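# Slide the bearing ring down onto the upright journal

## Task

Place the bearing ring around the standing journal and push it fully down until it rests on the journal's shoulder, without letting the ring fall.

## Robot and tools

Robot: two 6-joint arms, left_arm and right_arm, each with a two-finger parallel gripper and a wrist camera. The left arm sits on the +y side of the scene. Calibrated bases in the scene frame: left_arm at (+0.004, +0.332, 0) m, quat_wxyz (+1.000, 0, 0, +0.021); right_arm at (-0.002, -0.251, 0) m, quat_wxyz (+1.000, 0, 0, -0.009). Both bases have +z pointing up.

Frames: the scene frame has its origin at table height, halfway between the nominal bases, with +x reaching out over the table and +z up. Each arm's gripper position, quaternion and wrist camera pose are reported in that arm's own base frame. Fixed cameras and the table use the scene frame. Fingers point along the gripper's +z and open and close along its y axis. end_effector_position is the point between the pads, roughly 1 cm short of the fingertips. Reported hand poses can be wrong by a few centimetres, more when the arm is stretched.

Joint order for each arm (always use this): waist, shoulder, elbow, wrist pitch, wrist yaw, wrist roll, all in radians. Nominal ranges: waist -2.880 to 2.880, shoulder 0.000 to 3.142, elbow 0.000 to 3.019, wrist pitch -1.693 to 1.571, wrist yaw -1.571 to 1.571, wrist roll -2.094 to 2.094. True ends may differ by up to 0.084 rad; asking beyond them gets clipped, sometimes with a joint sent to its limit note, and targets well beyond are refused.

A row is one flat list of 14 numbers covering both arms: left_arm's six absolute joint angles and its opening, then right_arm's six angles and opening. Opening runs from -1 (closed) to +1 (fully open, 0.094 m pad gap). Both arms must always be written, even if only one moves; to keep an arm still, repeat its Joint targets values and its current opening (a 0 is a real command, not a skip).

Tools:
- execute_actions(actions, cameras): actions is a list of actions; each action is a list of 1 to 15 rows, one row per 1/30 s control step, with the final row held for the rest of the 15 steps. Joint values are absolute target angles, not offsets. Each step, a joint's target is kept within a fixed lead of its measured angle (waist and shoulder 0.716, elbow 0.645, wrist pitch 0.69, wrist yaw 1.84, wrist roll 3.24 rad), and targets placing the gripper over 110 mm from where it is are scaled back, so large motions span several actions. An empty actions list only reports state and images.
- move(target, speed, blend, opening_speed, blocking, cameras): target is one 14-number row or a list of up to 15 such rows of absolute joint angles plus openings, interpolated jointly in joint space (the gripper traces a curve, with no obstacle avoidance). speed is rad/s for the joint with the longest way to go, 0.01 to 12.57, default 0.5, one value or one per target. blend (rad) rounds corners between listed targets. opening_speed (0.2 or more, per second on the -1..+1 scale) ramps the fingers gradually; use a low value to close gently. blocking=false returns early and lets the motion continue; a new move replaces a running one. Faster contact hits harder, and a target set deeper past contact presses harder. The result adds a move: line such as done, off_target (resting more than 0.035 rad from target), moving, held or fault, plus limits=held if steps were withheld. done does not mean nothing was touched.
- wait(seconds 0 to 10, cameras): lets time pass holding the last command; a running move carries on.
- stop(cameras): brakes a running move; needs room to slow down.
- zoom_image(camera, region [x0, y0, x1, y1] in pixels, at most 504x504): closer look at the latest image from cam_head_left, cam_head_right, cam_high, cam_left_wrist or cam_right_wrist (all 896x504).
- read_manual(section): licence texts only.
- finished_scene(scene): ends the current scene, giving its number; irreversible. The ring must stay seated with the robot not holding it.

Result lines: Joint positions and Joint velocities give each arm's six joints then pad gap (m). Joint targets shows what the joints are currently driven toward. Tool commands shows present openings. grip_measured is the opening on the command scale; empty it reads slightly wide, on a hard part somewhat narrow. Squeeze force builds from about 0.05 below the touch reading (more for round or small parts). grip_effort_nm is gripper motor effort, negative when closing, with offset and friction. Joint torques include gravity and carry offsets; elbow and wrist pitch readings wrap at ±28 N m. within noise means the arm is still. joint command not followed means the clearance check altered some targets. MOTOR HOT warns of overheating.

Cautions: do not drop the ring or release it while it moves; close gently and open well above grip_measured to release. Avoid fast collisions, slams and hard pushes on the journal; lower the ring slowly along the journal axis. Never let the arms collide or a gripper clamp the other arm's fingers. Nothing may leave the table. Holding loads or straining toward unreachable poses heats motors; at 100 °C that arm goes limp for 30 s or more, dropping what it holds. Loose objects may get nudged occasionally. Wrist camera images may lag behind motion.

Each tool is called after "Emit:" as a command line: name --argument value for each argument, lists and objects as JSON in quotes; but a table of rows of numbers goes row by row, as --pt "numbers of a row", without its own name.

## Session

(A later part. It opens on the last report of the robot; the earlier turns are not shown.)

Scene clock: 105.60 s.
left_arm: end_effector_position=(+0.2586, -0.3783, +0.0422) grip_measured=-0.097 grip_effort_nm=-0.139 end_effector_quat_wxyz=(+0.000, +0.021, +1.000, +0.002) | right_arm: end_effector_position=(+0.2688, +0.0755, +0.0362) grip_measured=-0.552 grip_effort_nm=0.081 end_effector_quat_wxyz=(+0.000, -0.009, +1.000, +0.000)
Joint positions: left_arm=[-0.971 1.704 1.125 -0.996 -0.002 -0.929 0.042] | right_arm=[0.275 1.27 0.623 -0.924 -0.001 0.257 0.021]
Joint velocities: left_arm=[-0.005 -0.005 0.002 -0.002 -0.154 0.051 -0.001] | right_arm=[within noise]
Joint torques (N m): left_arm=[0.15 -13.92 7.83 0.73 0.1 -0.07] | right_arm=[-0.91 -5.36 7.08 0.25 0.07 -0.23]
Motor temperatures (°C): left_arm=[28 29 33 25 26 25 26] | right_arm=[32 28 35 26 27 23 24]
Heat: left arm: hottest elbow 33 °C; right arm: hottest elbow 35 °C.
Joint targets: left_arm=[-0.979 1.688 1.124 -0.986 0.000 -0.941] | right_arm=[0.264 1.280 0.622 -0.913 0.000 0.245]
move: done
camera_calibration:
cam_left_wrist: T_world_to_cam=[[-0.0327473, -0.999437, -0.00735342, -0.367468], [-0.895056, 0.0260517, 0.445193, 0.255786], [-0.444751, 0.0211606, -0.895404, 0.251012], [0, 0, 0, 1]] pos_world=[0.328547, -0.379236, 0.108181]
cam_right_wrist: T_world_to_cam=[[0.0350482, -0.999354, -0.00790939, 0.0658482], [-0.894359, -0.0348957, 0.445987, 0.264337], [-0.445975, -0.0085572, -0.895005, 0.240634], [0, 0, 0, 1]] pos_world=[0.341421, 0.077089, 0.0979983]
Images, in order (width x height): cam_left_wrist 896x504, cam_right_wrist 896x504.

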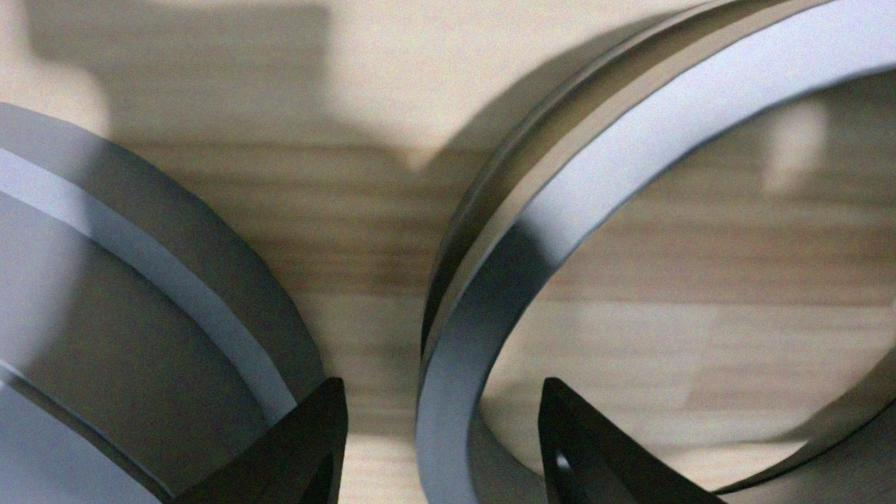

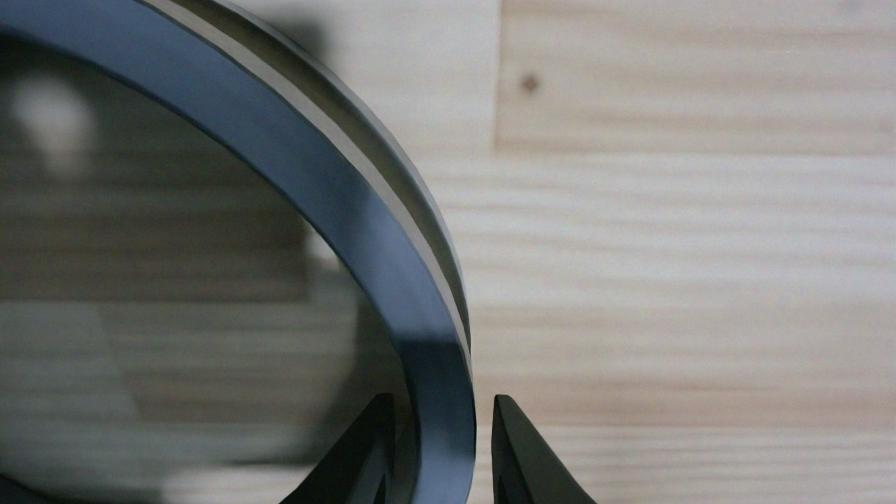

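Emit:
move --target '[-0.979, 1.688, 1.1245, -0.986, 0.0, -0.941, -0.86, 0.2638, 1.2804, 0.622, -0.9135, 0.0, 0.245, -0.86]' --speed 0.1 --opening_speed 0.3 --cameras '["cam_left_wrist", "cam_right_wrist"]'

Emit:
zoom_image --camera "cam_left_wrist" --region '[300, 304, 600, 504]'

Emit:
zoom_image --camera "cam_right_wrist" --region '[300, 304, 600, 504]'

Scene clock: 108.90 s.
left_arm: end_effector_position=(+0.2584, -0.3786, +0.0422) grip_measured=-0.786 grip_effort_nm=-1.004 end_effector_quat_wxyz=(+0.000, +0.021, +1.000, +0.002) | right_arm: end_effector_position=(+0.2689, +0.0753, +0.0362) grip_measured=-0.781 grip_effort_nm=-1.048 end_effector_quat_wxyz=(+0.000, -0.010, +1.000, +0.000)
Joint positions: left_arm=[-0.972 1.704 1.125 -0.995 -0.002 -0.93 0.01] | right_arm=[0.274 1.27 0.623 -0.923 -0.001 0.253 0.01]
Joint velocities: within noise
Joint torques (N m): left_arm=[0.15 -14.39 7.73 0.7 0.08 -0.12] | right_arm=[-0.79 -5.6 6.98 0.44 0.09 -0.17]
Motor temperatures (°C): left_arm=[28 29 33 25 26 25 26] | right_arm=[32 28 35 26 27 23 24]
Heat: left arm: hottest elbow 33 °C; right arm: hottest elbow 35 °C.
Joint targets: left_arm=[-0.979 1.688 1.124 -0.986 0.000 -0.941] | right_arm=[0.264 1.280 0.622 -0.913 0.000 0.245]
move: done
camera_calibration:
cam_left_wrist: T_world_to_cam=[[-0.0323586, -0.999456, -0.00631335, -0.367915], [-0.894966, 0.0261624, 0.445366, 0.255696], [-0.444959, 0.0200617, -0.895326, 0.250614], [0, 0, 0, 1]] pos_world=[0.328447, -0.379432, 0.10818]
cam_right_wrist: T_world_to_cam=[[0.0377805, -0.999254, -0.00799025, 0.0649109], [-0.894435, -0.0373808, 0.445634, 0.264721], [-0.4456, -0.00968952, -0.89518, 0.240788], [0, 0, 0, 1]] pos_world=[0.341619, 0.0770912, 0.0980987]
Images, in order (width x height): cam_left_wrist 896x504, cam_right_wrist 896x504.

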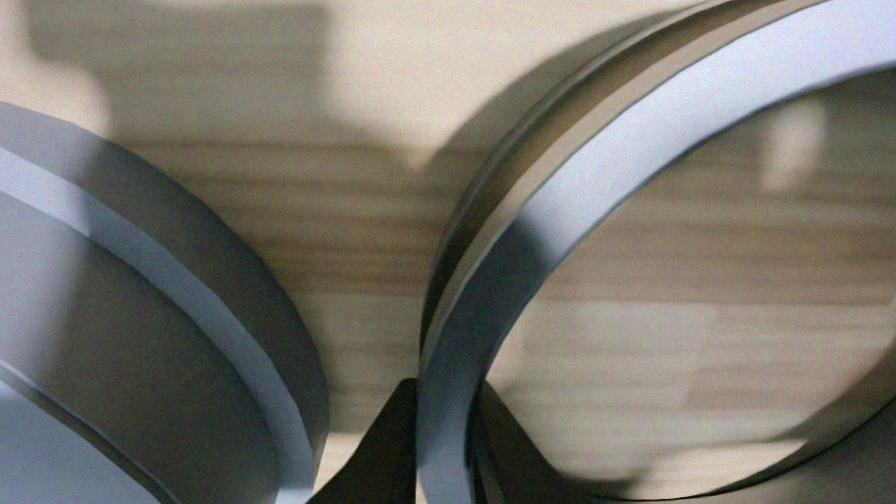

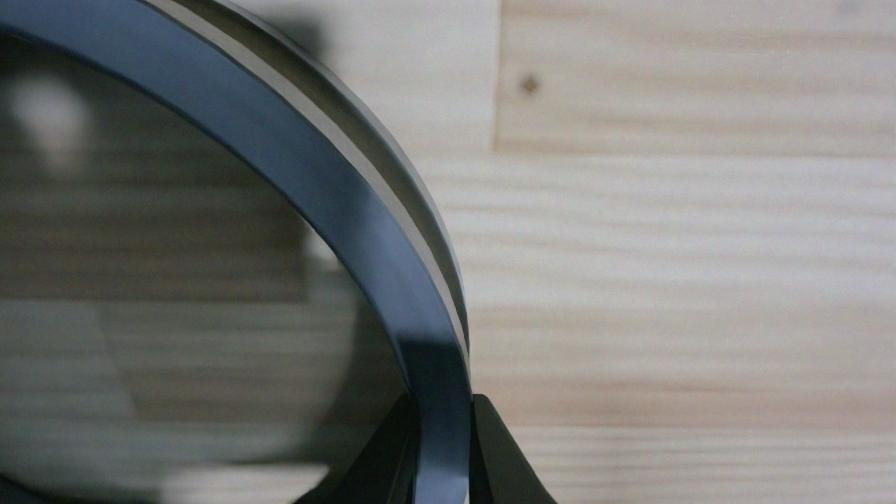

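Scaled by 1.680 from the camera's 896x504 image, which has a finer 1280x720 frame.

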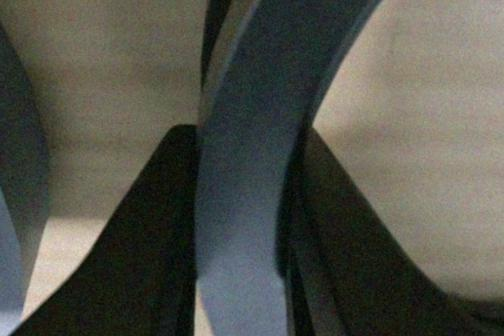

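Scaled by 1.680 from the camera's 896x504 image, which has a finer 1280x720 frame.

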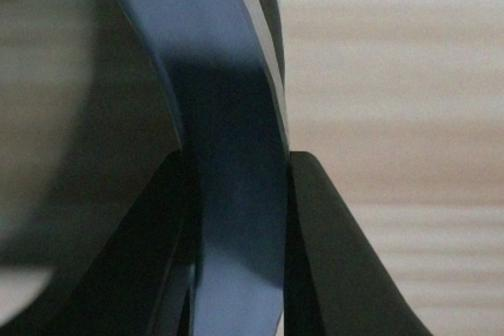

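Emit:
execute_actions --actions '[]'

Scene clock: 111.00 s.
left_arm: end_effector_position=(+0.2584, -0.3786, +0.0422) grip_measured=-0.788 grip_effort_nm=-1.028 end_effector_quat_wxyz=(+0.000, +0.021, +1.000, +0.002) | right_arm: end_effector_position=(+0.2689, +0.0753, +0.0362) grip_measured=-0.781 grip_effort_nm=-1.053 end_effector_quat_wxyz=(+0.000, -0.010, +1.000, +0.000)
Joint positions: left_arm=[-0.972 1.704 1.125 -0.995 -0.002 -0.93 0.01] | right_arm=[0.274 1.27 0.623 -0.923 -0.001 0.253 0.01]
Joint velocities: within noise
Joint torques (N m): left_arm=[-0.21 -14.33 7.83 0.62 0.07 -0.09] | right_arm=[-0.91 -5.66 7.04 0.38 0.06 -0.15]
Motor temperatures (°C): left_arm=[28 29 32 25 26 25 26] | right_arm=[32 28 35 26 27 23 24]
Heat: left arm: hottest elbow 32 °C; right arm: hottest elbow 35 °C.
Joint targets: left_arm=[-0.979 1.688 1.124 -0.986 0.000 -0.941] | right_arm=[0.264 1.280 0.622 -0.913 0.000 0.245]
Tool commands: left_gripper/opening=-0.86 right_gripper/opening=-0.86
camera_calibration:
cam_left_wrist: T_world_to_cam=[[-0.0323586, -0.999456, -0.00631335, -0.367915], [-0.894966, 0.0261624, 0.445366, 0.255696], [-0.444959, 0.0200617, -0.895326, 0.250614], [0, 0, 0, 1]] pos_world=[0.328447, -0.379432, 0.10818]
cam_right_wrist: T_world_to_cam=[[0.0377805, -0.999254, -0.00799025, 0.0649109], [-0.894435, -0.0373808, 0.445634, 0.264721], [-0.4456, -0.00968952, -0.89518, 0.240788], [0, 0, 0, 1]] pos_world=[0.341619, 0.0770912, 0.0980987]

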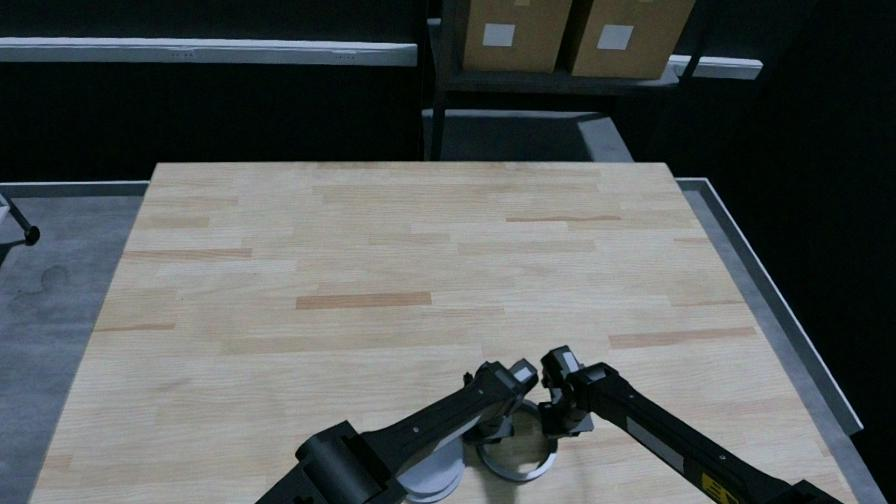

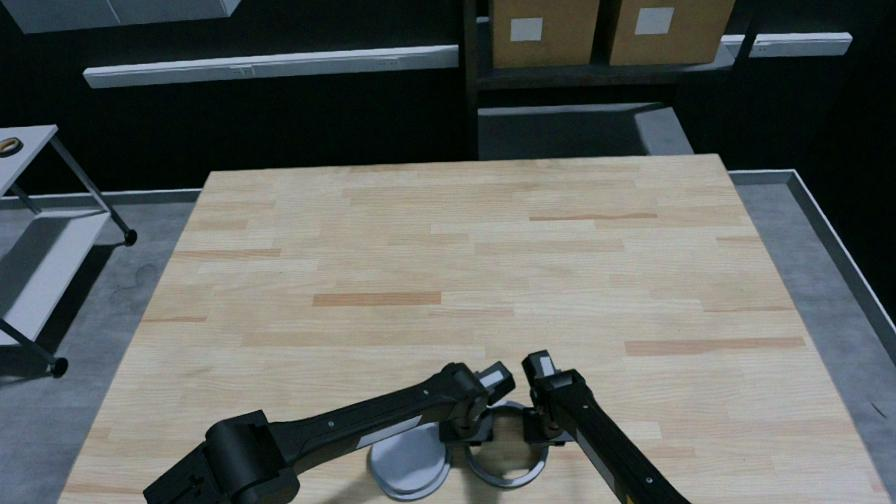

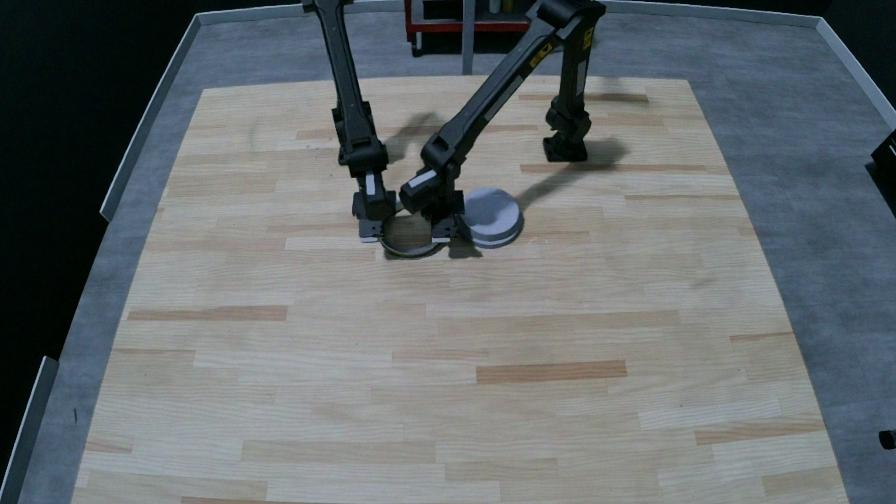

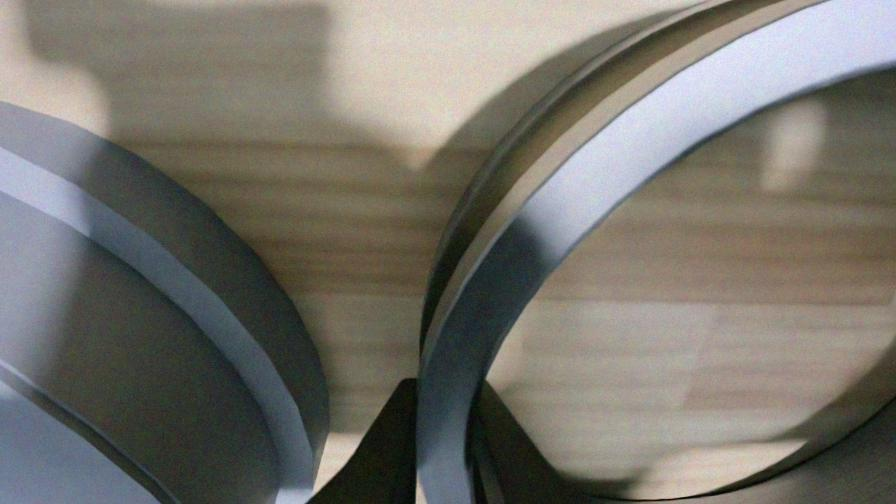

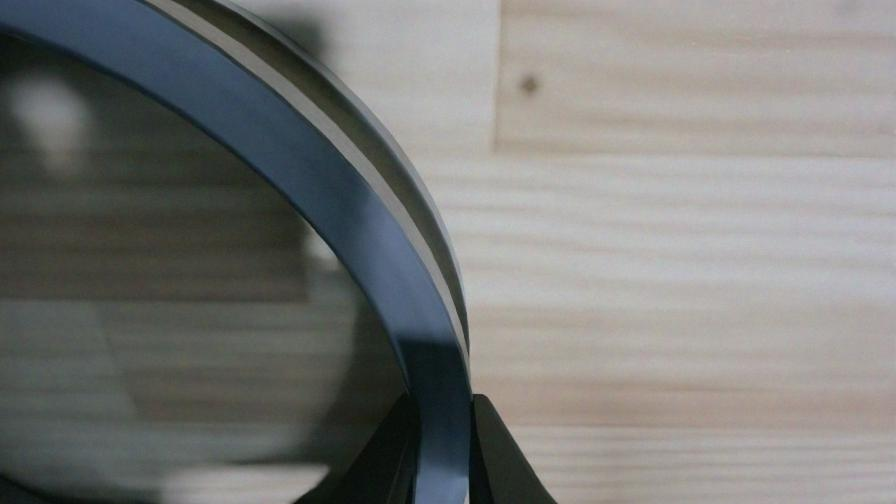

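Emit:
move --pt "-0.979 1.654 1.190 -1.015 0.0 -0.941 -0.90 0.2638 1.231 0.691 -0.9515 0.0 0.245 -0.90" --speed 0.05 --cameras '["cam_left_wrist", "cam_right_wrist"]'

Scene clock: 117.33 s.
left_arm: end_effector_position=(+0.2552, -0.3794, +0.0433) grip_measured=-0.788 grip_effort_nm=-1.028 end_effector_quat_wxyz=(-0.003, +0.024, +1.000, +0.002) | right_arm: end_effector_position=(+0.2659, +0.0744, +0.0378) grip_measured=-0.782 grip_effort_nm=-1.048 end_effector_quat_wxyz=(-0.004, -0.011, +1.000, -0.001)
Joint positions: left_arm=[-0.977 1.702 1.126 -1.002 0.002 -0.93 0.01] | right_arm=[0.274 1.264 0.623 -0.938 -0.001 0.253 0.01]
Joint velocities: within noise
Joint torques (N m): left_arm=[0.44 -16.79 13.81 -0.28 -0.09 -0.11] | right_arm=[-0.97 -8.59 12.96 -0.53 0.08 -0.18]
Motor temperatures (°C): left_arm=[28 29 32 25 26 25 27] | right_arm=[32 28 35 26 27 23 24]
Heat: left arm: hottest elbow 32 °C; right arm: hottest elbow 35 °C.
Joint targets: left_arm=[-0.979 1.654 1.190 -1.015 0.000 -0.941] | right_arm=[0.264 1.231 0.691 -0.952 0.000 0.245]
move: off_target (left_arm, right_arm); left_arm: the elbow is farthest, 0.064 rad from its target; right_arm: the elbow is farthest, 0.068 rad from its target
camera_calibration:
cam_left_wrist: T_world_to_cam=[[-0.0377014, -0.99926, -0.00764708, -0.367244], [-0.892468, 0.0302277, 0.450097, 0.253149], [-0.449533, 0.0237941, -0.892947, 0.252683], [0, 0, 0, 1]] pos_world=[0.325671, -0.380637, 0.108882]
cam_right_wrist: T_world_to_cam=[[0.0384998, -0.999242, -0.00581473, 0.0639498], [-0.890466, -0.036948, 0.453548, 0.25989], [-0.453419, -0.0122837, -0.891213, 0.242917], [0, 0, 0, 1]] pos_world=[0.339104, 0.0764877, 0.09899]
Images, in order (width x height): cam_left_wrist 896x504, cam_right_wrist 896x504.

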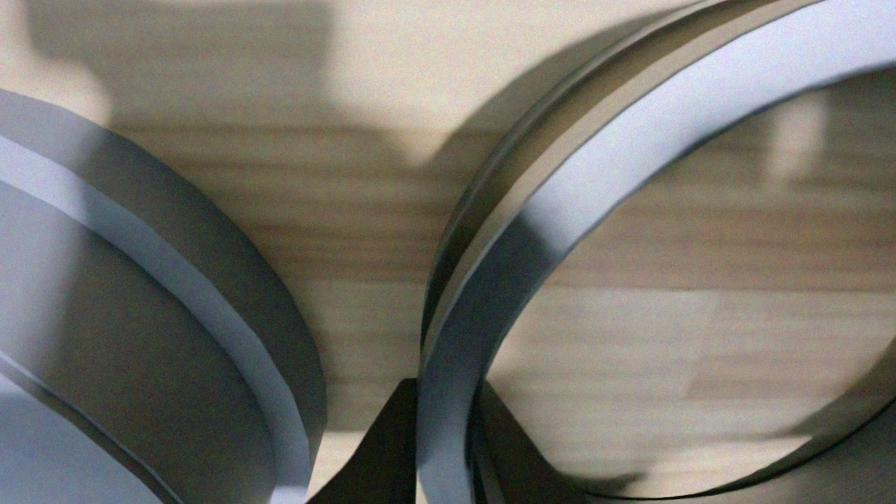

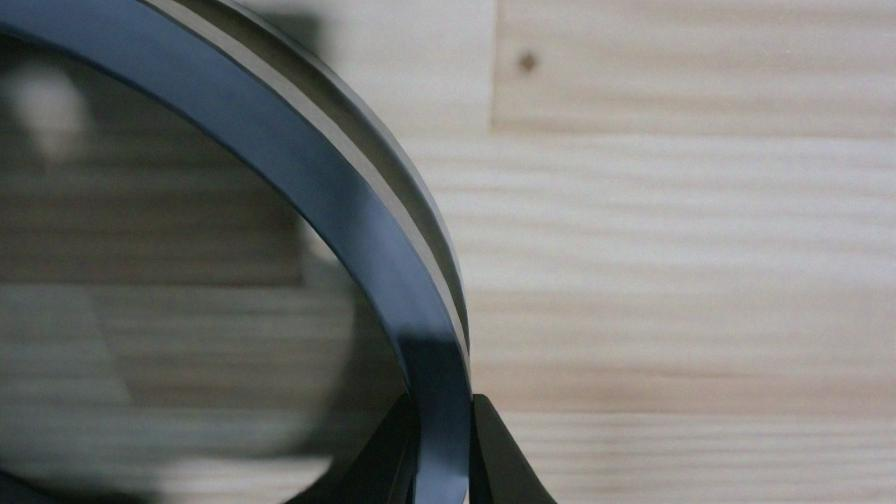

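Emit:
move --pt "-0.979 1.650 1.215 -1.015 0.0 -0.941 -0.90 0.2638 1.228 0.716 -0.9515 0.0 0.245 -0.90" --speed 0.05 --cameras '["cam_left_wrist", "cam_right_wrist"]'

Scene clock: 119.00 s.
left_arm: end_effector_position=(+0.2577, -0.3823, +0.0473) grip_measured=-0.788 grip_effort_nm=-1.018 end_effector_quat_wxyz=(+0.000, +0.024, +1.000, +0.001) | right_arm: end_effector_position=(+0.2713, +0.0747, +0.0424) grip_measured=-0.782 grip_effort_nm=-1.043 end_effector_quat_wxyz=(+0.001, -0.011, +1.000, -0.001)
Joint positions: left_arm=[-0.977 1.702 1.139 -1.01 -0.001 -0.93 0.01] | right_arm=[0.271 1.263 0.637 -0.944 0.002 0.25 0.01]
Joint velocities: within noise
Joint torques (N m): left_arm=[0.32 -17.32 14.97 0.13 0.04 -0.1] | right_arm=[-1.08 -8.7 14.04 -0.17 -0.02 -0.13]
Motor temperatures (°C): left_arm=[28 29 33 25 26 25 27] | right_arm=[32 28 36 26 27 23 24]
Heat: left arm: hottest elbow 33 °C; right arm: hottest elbow 36 °C.
Joint targets: left_arm=[-0.979 1.650 1.215 -1.015 0.000 -0.941] | right_arm=[0.264 1.228 0.716 -0.952 0.000 0.245]
move: off_target (left_arm, right_arm); left_arm: the elbow is farthest, 0.076 rad from its target; right_arm: the elbow is farthest, 0.079 rad from its target
camera_calibration:
cam_left_wrist: T_world_to_cam=[[-0.0377402, -0.999275, -0.00500791, -0.370212], [-0.894567, 0.0315514, 0.445819, 0.254795], [-0.445338, 0.0213052, -0.895109, 0.255527], [0, 0, 0, 1]] pos_world=[0.327755, -0.383427, 0.113278]
cam_right_wrist: T_world_to_cam=[[0.0388697, -0.999229, -0.00547392, 0.0639322], [-0.894892, -0.0372473, 0.444725, 0.264203], [-0.444586, -0.0123878, -0.89565, 0.247356], [0, 0, 0, 1]] pos_world=[0.34392, 0.076788, 0.104397]
Images, in order (width x height): cam_left_wrist 896x504, cam_right_wrist 896x504.

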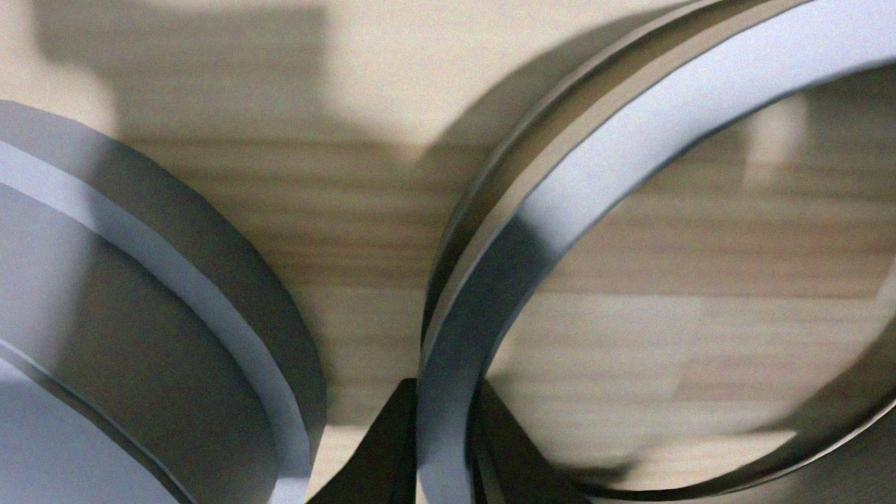

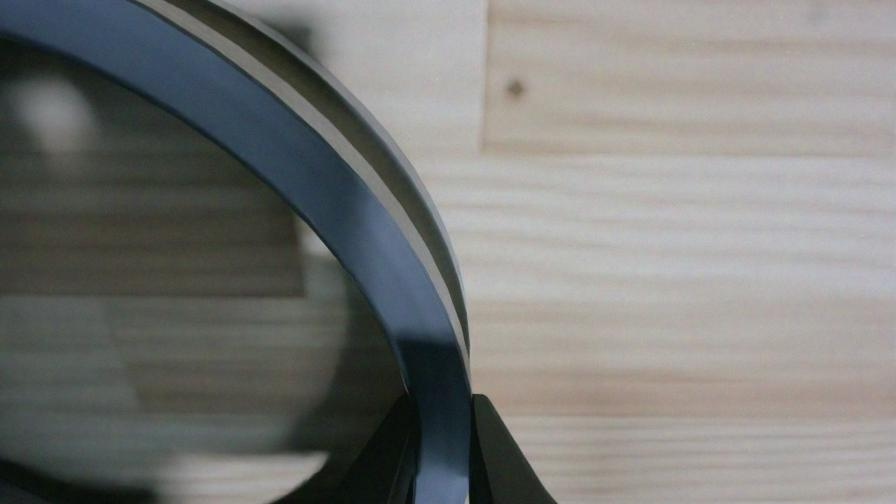

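Emit:
move --pt "-0.979 1.6345 1.2245 -1.040 0.0 -0.941 -0.90 0.2638 1.2103 0.7296 -0.984 0.0 0.245 -0.90" --speed 0.05

Scene clock: 129.17 s.
left_arm: end_effector_position=(+0.2575, -0.3820, +0.0554) grip_measured=-0.788 grip_effort_nm=-1.023 end_effector_quat_wxyz=(-0.001, +0.024, +1.000, +0.002) | right_arm: end_effector_position=(+0.2709, +0.0746, +0.0510) grip_measured=-0.782 grip_effort_nm=-1.048 end_effector_quat_wxyz=(+0.000, -0.011, +1.000, -0.001)
Joint positions: left_arm=[-0.977 1.691 1.148 -1.033 -0.001 -0.93 0.01] | right_arm=[0.271 1.244 0.649 -0.975 0.002 0.249 0.01]
Joint velocities: within noise
Joint torques (N m): left_arm=[0.38 -17.38 14.94 0.03 0.03 -0.1] | right_arm=[-0.97 -8.35 14.32 -0.17 -0.02 -0.15]
Motor temperatures (°C): left_arm=[28 30 34 25 26 25 27] | right_arm=[32 28 36 26 27 23 25]
Heat: left arm: hottest elbow 34 °C; right arm: hottest elbow 36 °C.
Joint targets: left_arm=[-0.979 1.635 1.224 -1.040 0.000 -0.941] | right_arm=[0.264 1.210 0.730 -0.984 0.000 0.245]
move: off_target (left_arm, right_arm); left_arm: the elbow is farthest, 0.076 rad from its target; right_arm: the elbow is farthest, 0.081 rad from its target
camera_calibration:
cam_left_wrist: T_world_to_cam=[[-0.0376832, -0.999266, -0.00688295, -0.369671], [-0.894011, 0.030635, 0.446996, 0.250457], [-0.446457, 0.0229976, -0.89451, 0.263584], [0, 0, 0, 1]] pos_world=[0.327659, -0.383134, 0.121281]
cam_right_wrist: T_world_to_cam=[[0.0393076, -0.999213, -0.00527319, 0.06372], [-0.894536, -0.0375404, 0.445417, 0.259882], [-0.445264, -0.0127912, -0.895308, 0.255014], [0, 0, 0, 1]] pos_world=[0.343518, 0.0766879, 0.112896]

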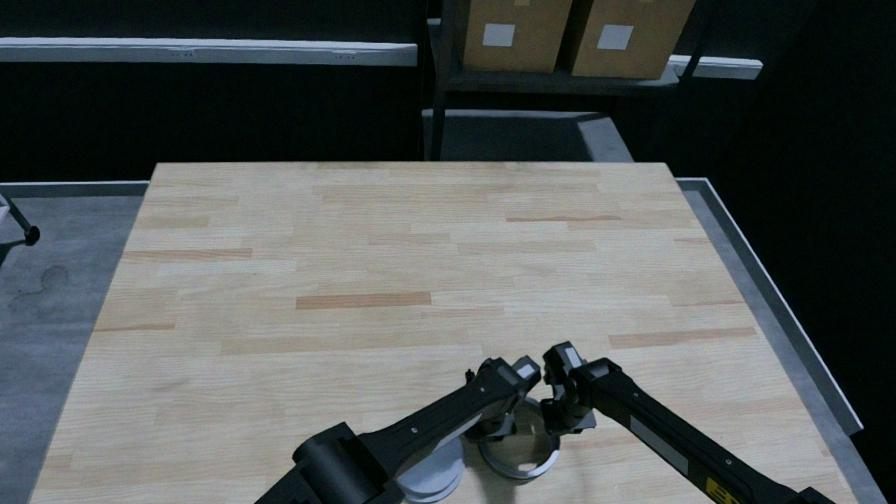

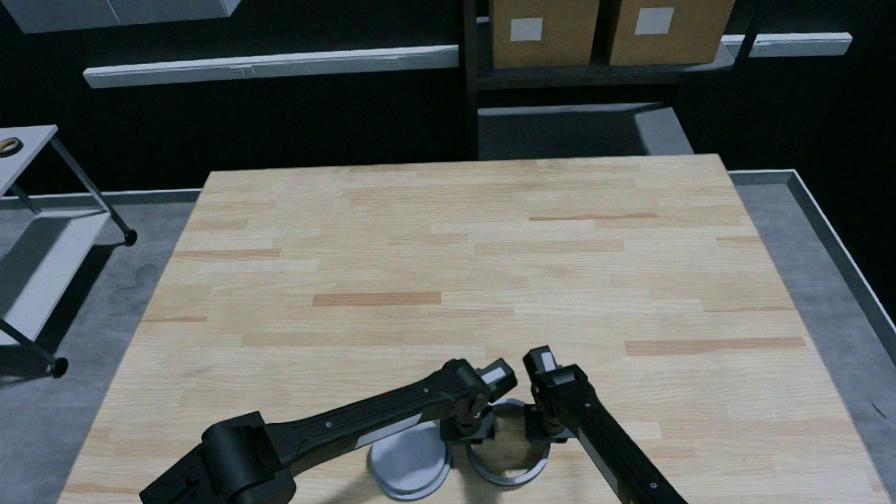

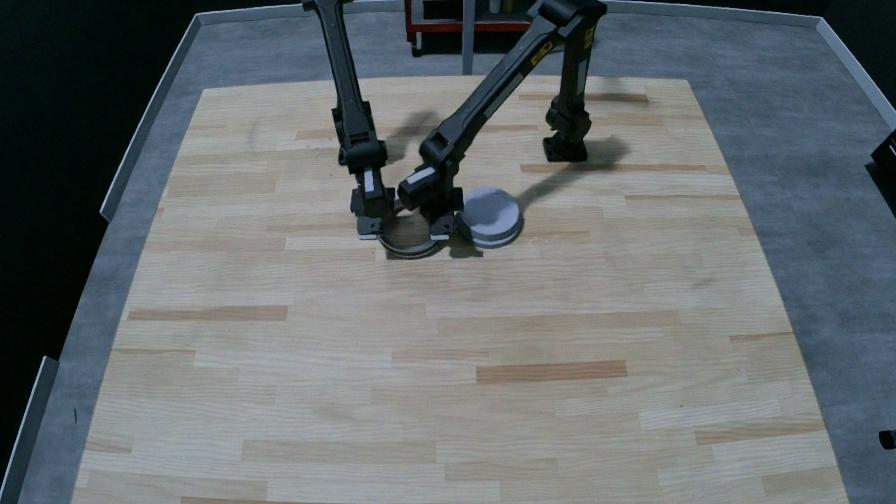

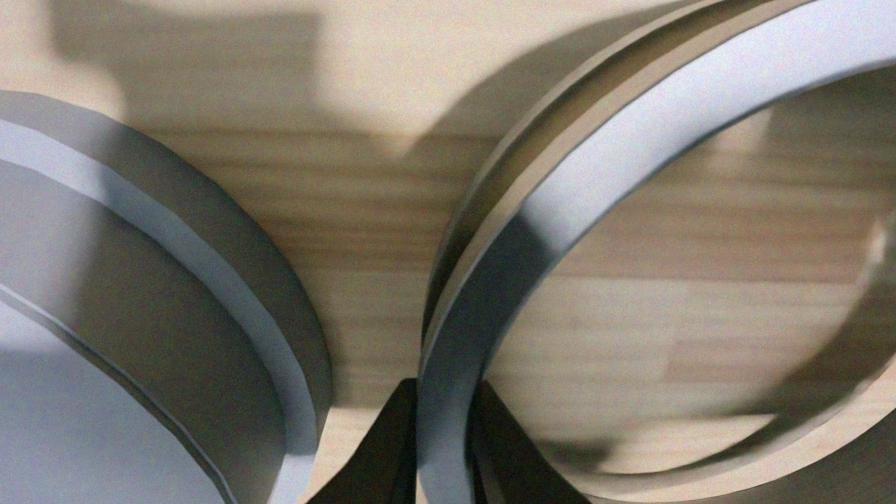

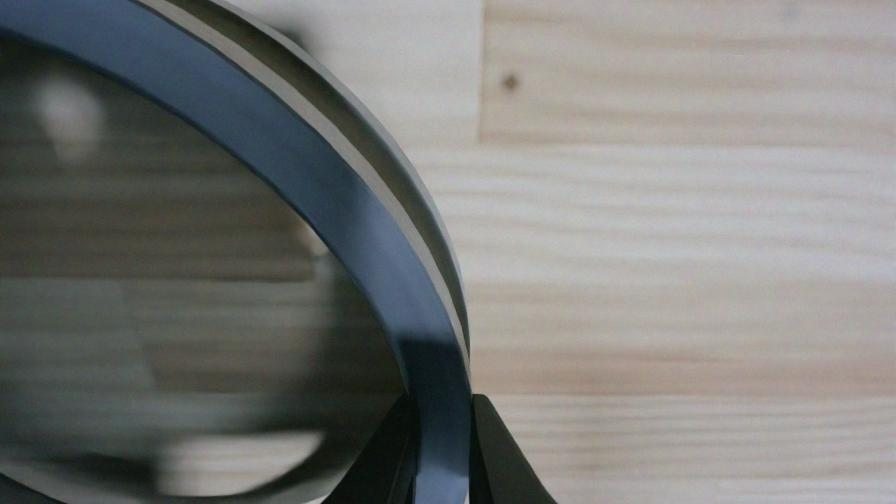

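Emit:
move --pt "-0.979 1.6014 1.2500 -1.0913 0.0 -0.941 -0.90 0.2638 1.1734 0.7625 -1.0544 0.0 0.245 -0.90" --pt "-0.979 1.5778 1.2781 -1.1431 0.0 -0.941 -0.90 0.2638 1.1414 0.7973 -1.1211 0.0 0.245 -0.90" --pt "-0.979 1.5598 1.3041 -1.1871 0.0 -0.941 -0.90 0.2638 1.1180 0.8288 -1.1760 0.0 0.245 -0.90" --speed 0.08 --blend 0.02

Scene clock: 134.47 s.
left_arm: end_effector_position=(+0.2564, -0.3804, +0.1132) grip_measured=-0.788 grip_effort_nm=-1.023 end_effector_quat_wxyz=(-0.001, +0.024, +1.000, +0.001) | right_arm: end_effector_position=(+0.2692, +0.0741, +0.1070) grip_measured=-0.782 grip_effort_nm=-1.048 end_effector_quat_wxyz=(-0.001, -0.011, +1.000, -0.001)
Joint positions: left_arm=[-0.977 1.616 1.222 -1.18 -0.001 -0.93 0.01] | right_arm=[0.271 1.15 0.743 -1.167 0.002 0.249 0.01]
Joint velocities: within noise
Joint torques (N m): left_arm=[0.15 -17.38 16.16 0.03 0.03 -0.1] | right_arm=[-0.91 -8.18 15.43 -0.32 -0.03 -0.15]
Motor temperatures (°C): left_arm=[28 30 35 25 26 24 27] | right_arm=[32 28 37 26 27 23 25]
Heat: left arm: hottest elbow 35 °C; right arm: hottest elbow 37 °C.
Joint targets: left_arm=[-0.979 1.560 1.304 -1.187 0.000 -0.941] | right_arm=[0.264 1.118 0.829 -1.176 0.000 0.245]
move: off_target (left_arm, right_arm); left_arm: the elbow is farthest, 0.082 rad from its target; right_arm: the elbow is farthest, 0.086 rad from its target
camera_calibration:
cam_left_wrist: T_world_to_cam=[[-0.0377354, -0.99927, -0.00587957, -0.367876], [-0.894309, 0.0311454, 0.446366, 0.223991], [-0.445857, 0.0221019, -0.894831, 0.314276], [0, 0, 0, 1]] pos_world=[0.326557, -0.38153, 0.179079]
cam_right_wrist: T_world_to_cam=[[0.0392847, -0.999217, -0.00470357, 0.0635851], [-0.89338, -0.0372314, 0.447758, 0.23281], [-0.447582, -0.013388, -0.894143, 0.305026], [0, 0, 0, 1]] pos_world=[0.342014, 0.0762868, 0.168794]

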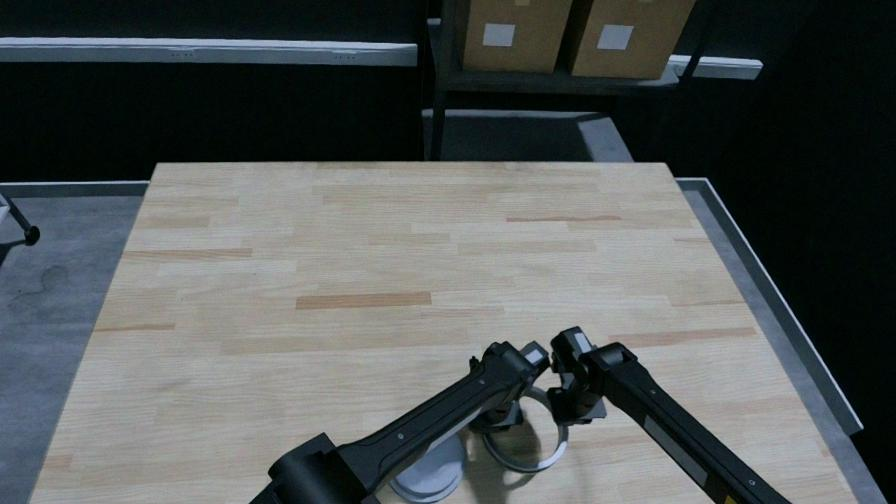

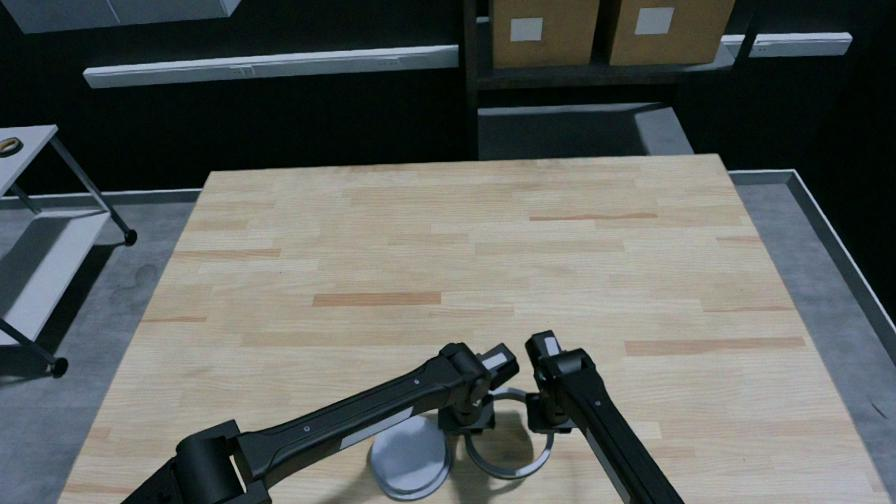

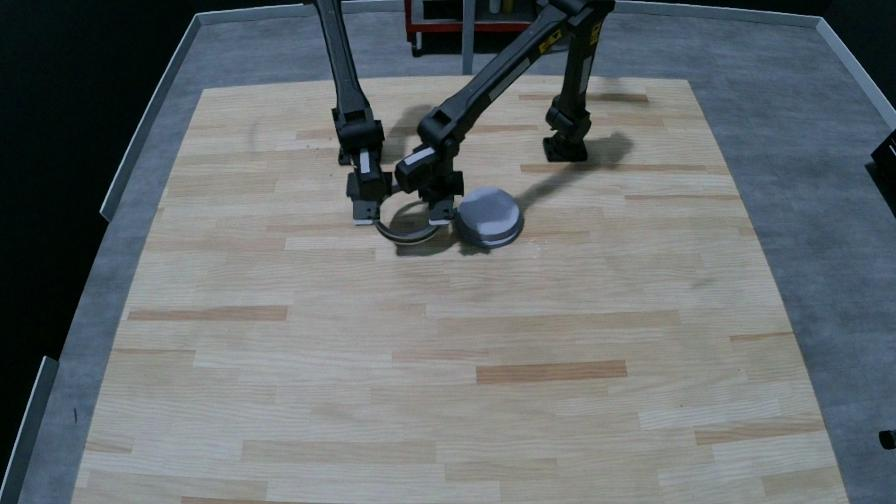

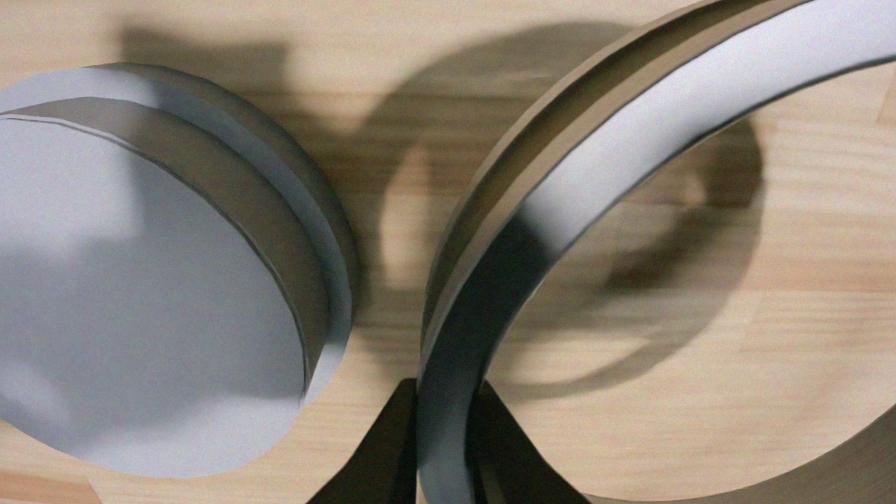

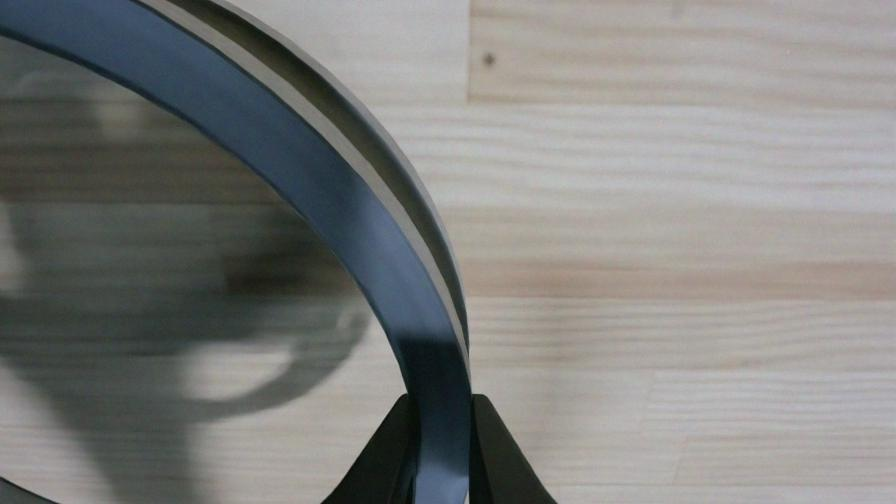

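Emit:
zoom_image --camera "cam_high" --region '[330, 120, 560, 280]'

Emit:
zoom_image --camera "cam_head_right" --region '[340, 320, 620, 504]'

Scaled by 2.191 from the camera's 896x504 image, which has a finer 1280x720 frame.

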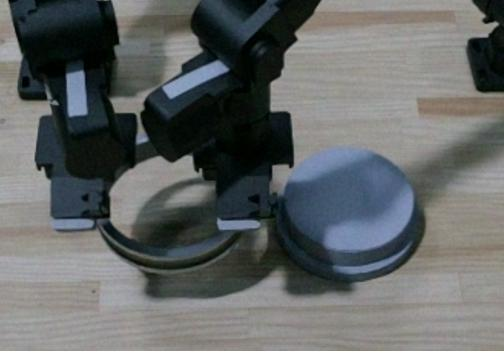

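Scaled by 1.800 from the camera's 896x504 image, which has a finer 1280x720 frame.

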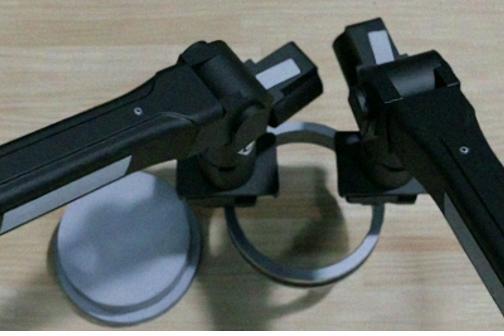

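Emit:
move --pt "-0.972 1.560 1.263 -1.174 0.0 -0.921 -0.90 0.277 1.136 0.829 -1.160 0.0 0.259 -0.90" --pt "-0.9406 1.502 1.1836 -1.1563 0.0 -0.8896 -0.90 0.3739 1.1462 0.8356 -1.1526 0.0 0.3559 -0.90" --pt "-0.9076 1.4453 1.1158 -1.1478 0.0 -0.8566 -0.90 0.4676 1.1651 0.8502 -1.1479 0.0 0.4496 -0.90" --speed 0.12 --blend '[0.0, 0.02, 0.0]'

Scene clock: 143.70 s.
left_arm: end_effector_position=(+0.2532, -0.3431, +0.1165) grip_measured=-0.790 grip_effort_nm=-1.023 end_effector_quat_wxyz=(+0.002, +0.030, +1.000, -0.004) | right_arm: end_effector_position=(+0.2617, +0.1091, +0.1044) grip_measured=-0.783 grip_effort_nm=-1.053 end_effector_quat_wxyz=(-0.004, -0.015, +1.000, -0.002)
Joint positions: left_arm=[-0.933 1.526 1.123 -1.159 0.002 -0.872 0.01] | right_arm=[0.397 1.171 0.752 -1.161 0.001 0.367 0.01]
Joint velocities: within noise
Joint torques (N m): left_arm=[1.26 -15.85 10.65 0.68 -0.07 0.02] | right_arm=[-0.44 -6.65 8.38 -0.01 0.15 -0.14]
Motor temperatures (°C): left_arm=[28 31 37 25 26 24 28] | right_arm=[32 28 38 26 27 23 25]
Heat: left arm: hottest elbow 37 °C; right arm: hottest elbow 38 °C.
Joint targets: left_arm=[-0.922 1.470 1.145 -1.151 0.000 -0.871] | right_arm=[0.392 1.162 0.755 -1.161 0.003 0.363]
move: held (right_arm; a check stopped the path), off_target (left_arm; braked when a check withheld steps of right_arm); path passed 2 of 3 targets; limits=held; left_arm: the shoulder is farthest, 0.080 rad from its target; right_arm: the elbow is farthest, 0.099 rad from its target
joint command not followed: on one or more control steps a check withheld the commanded joint targets of the right arm, and it was not sent them on those steps.
cause: the commanded joint targets, or the way to them, would bring a part of the robot too close to another arm (this arm's wrist (the part past the wrist pitch) and the left arm's wrist (the part past the wrist pitch), along the way the arms are being sent, or toward where that arm still pushes).
camera_calibration:
cam_left_wrist: T_world_to_cam=[[-0.0514804, -0.998657, 0.00587076, -0.328373], [-0.896172, 0.0487899, 0.441015, 0.22558], [-0.440709, 0.0174424, -0.89748, 0.312454], [0, 0, 0, 1]] pos_world=[0.322955, -0.344388, 0.182864]
cam_right_wrist: T_world_to_cam=[[0.0468441, -0.998897, -0.00312629, 0.0965959], [-0.89018, -0.0431652, 0.45356, 0.227798], [-0.453195, -0.0184636, -0.89122, 0.301503], [0, 0, 0, 1]] pos_world=[0.334896, 0.111889, 0.165687]

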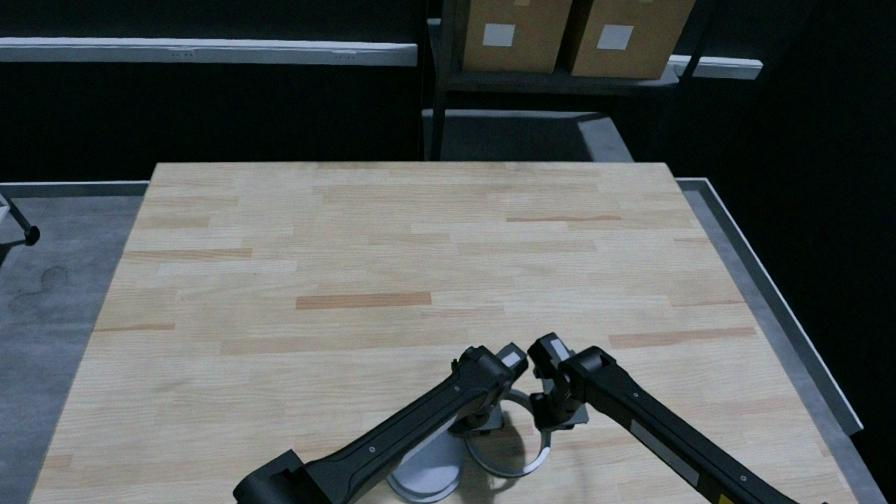

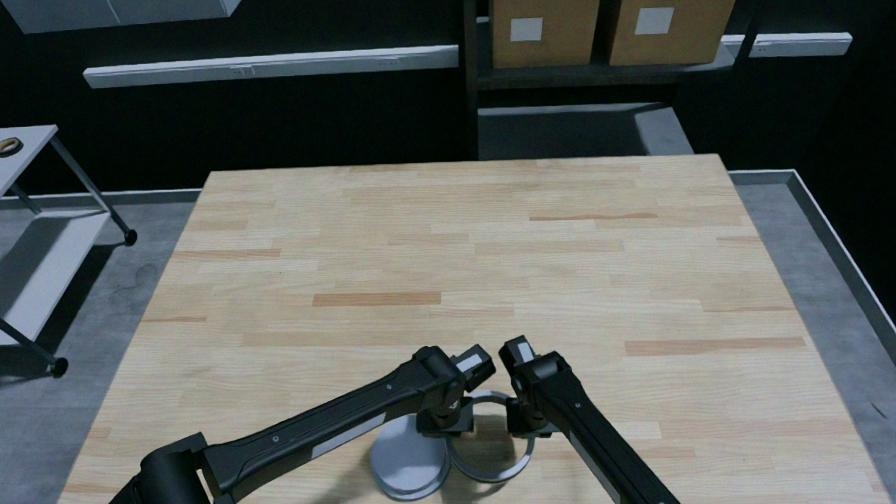

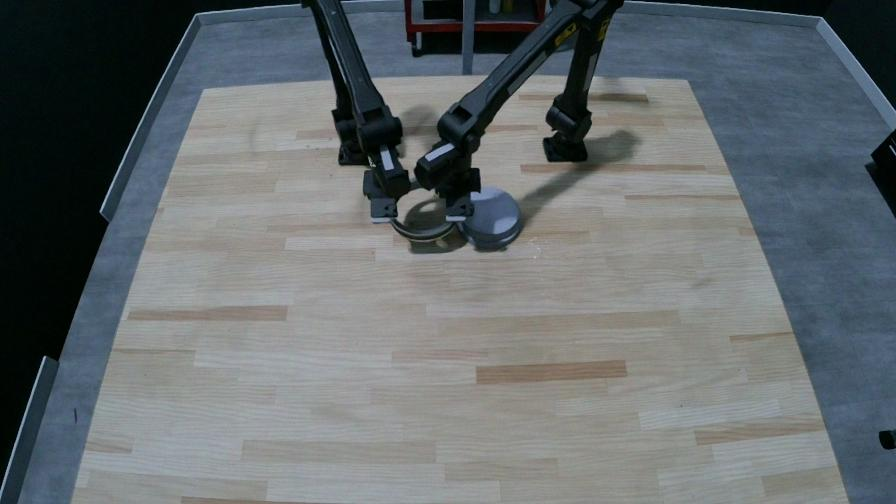

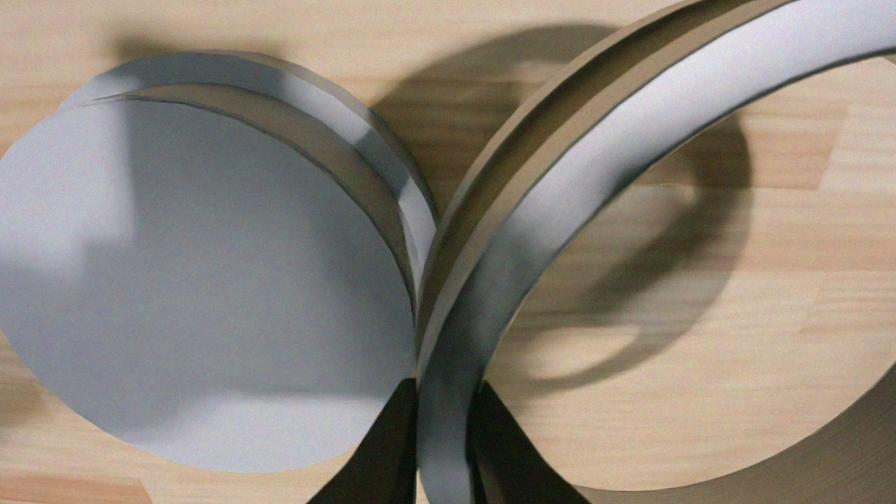

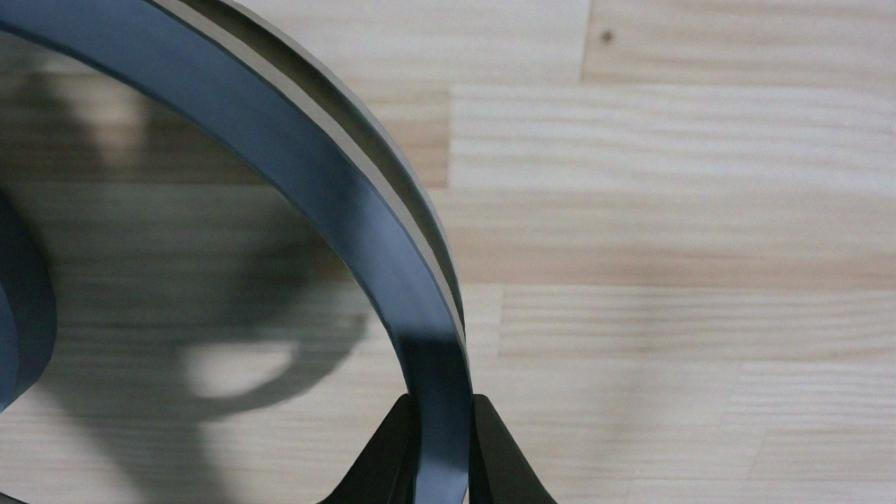

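Emit:
zoom_image --camera "cam_left_wrist" --region '[0, 0, 504, 504]'

Scaled by 1.000.

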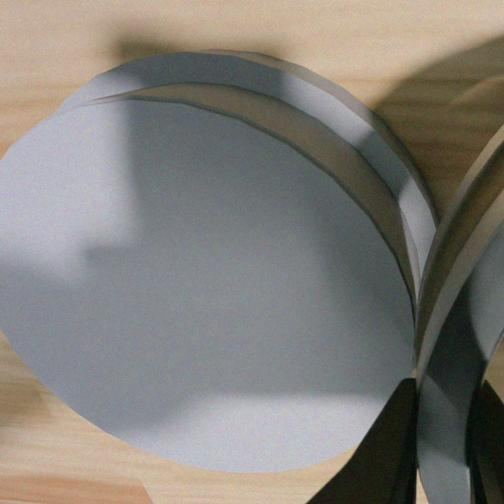

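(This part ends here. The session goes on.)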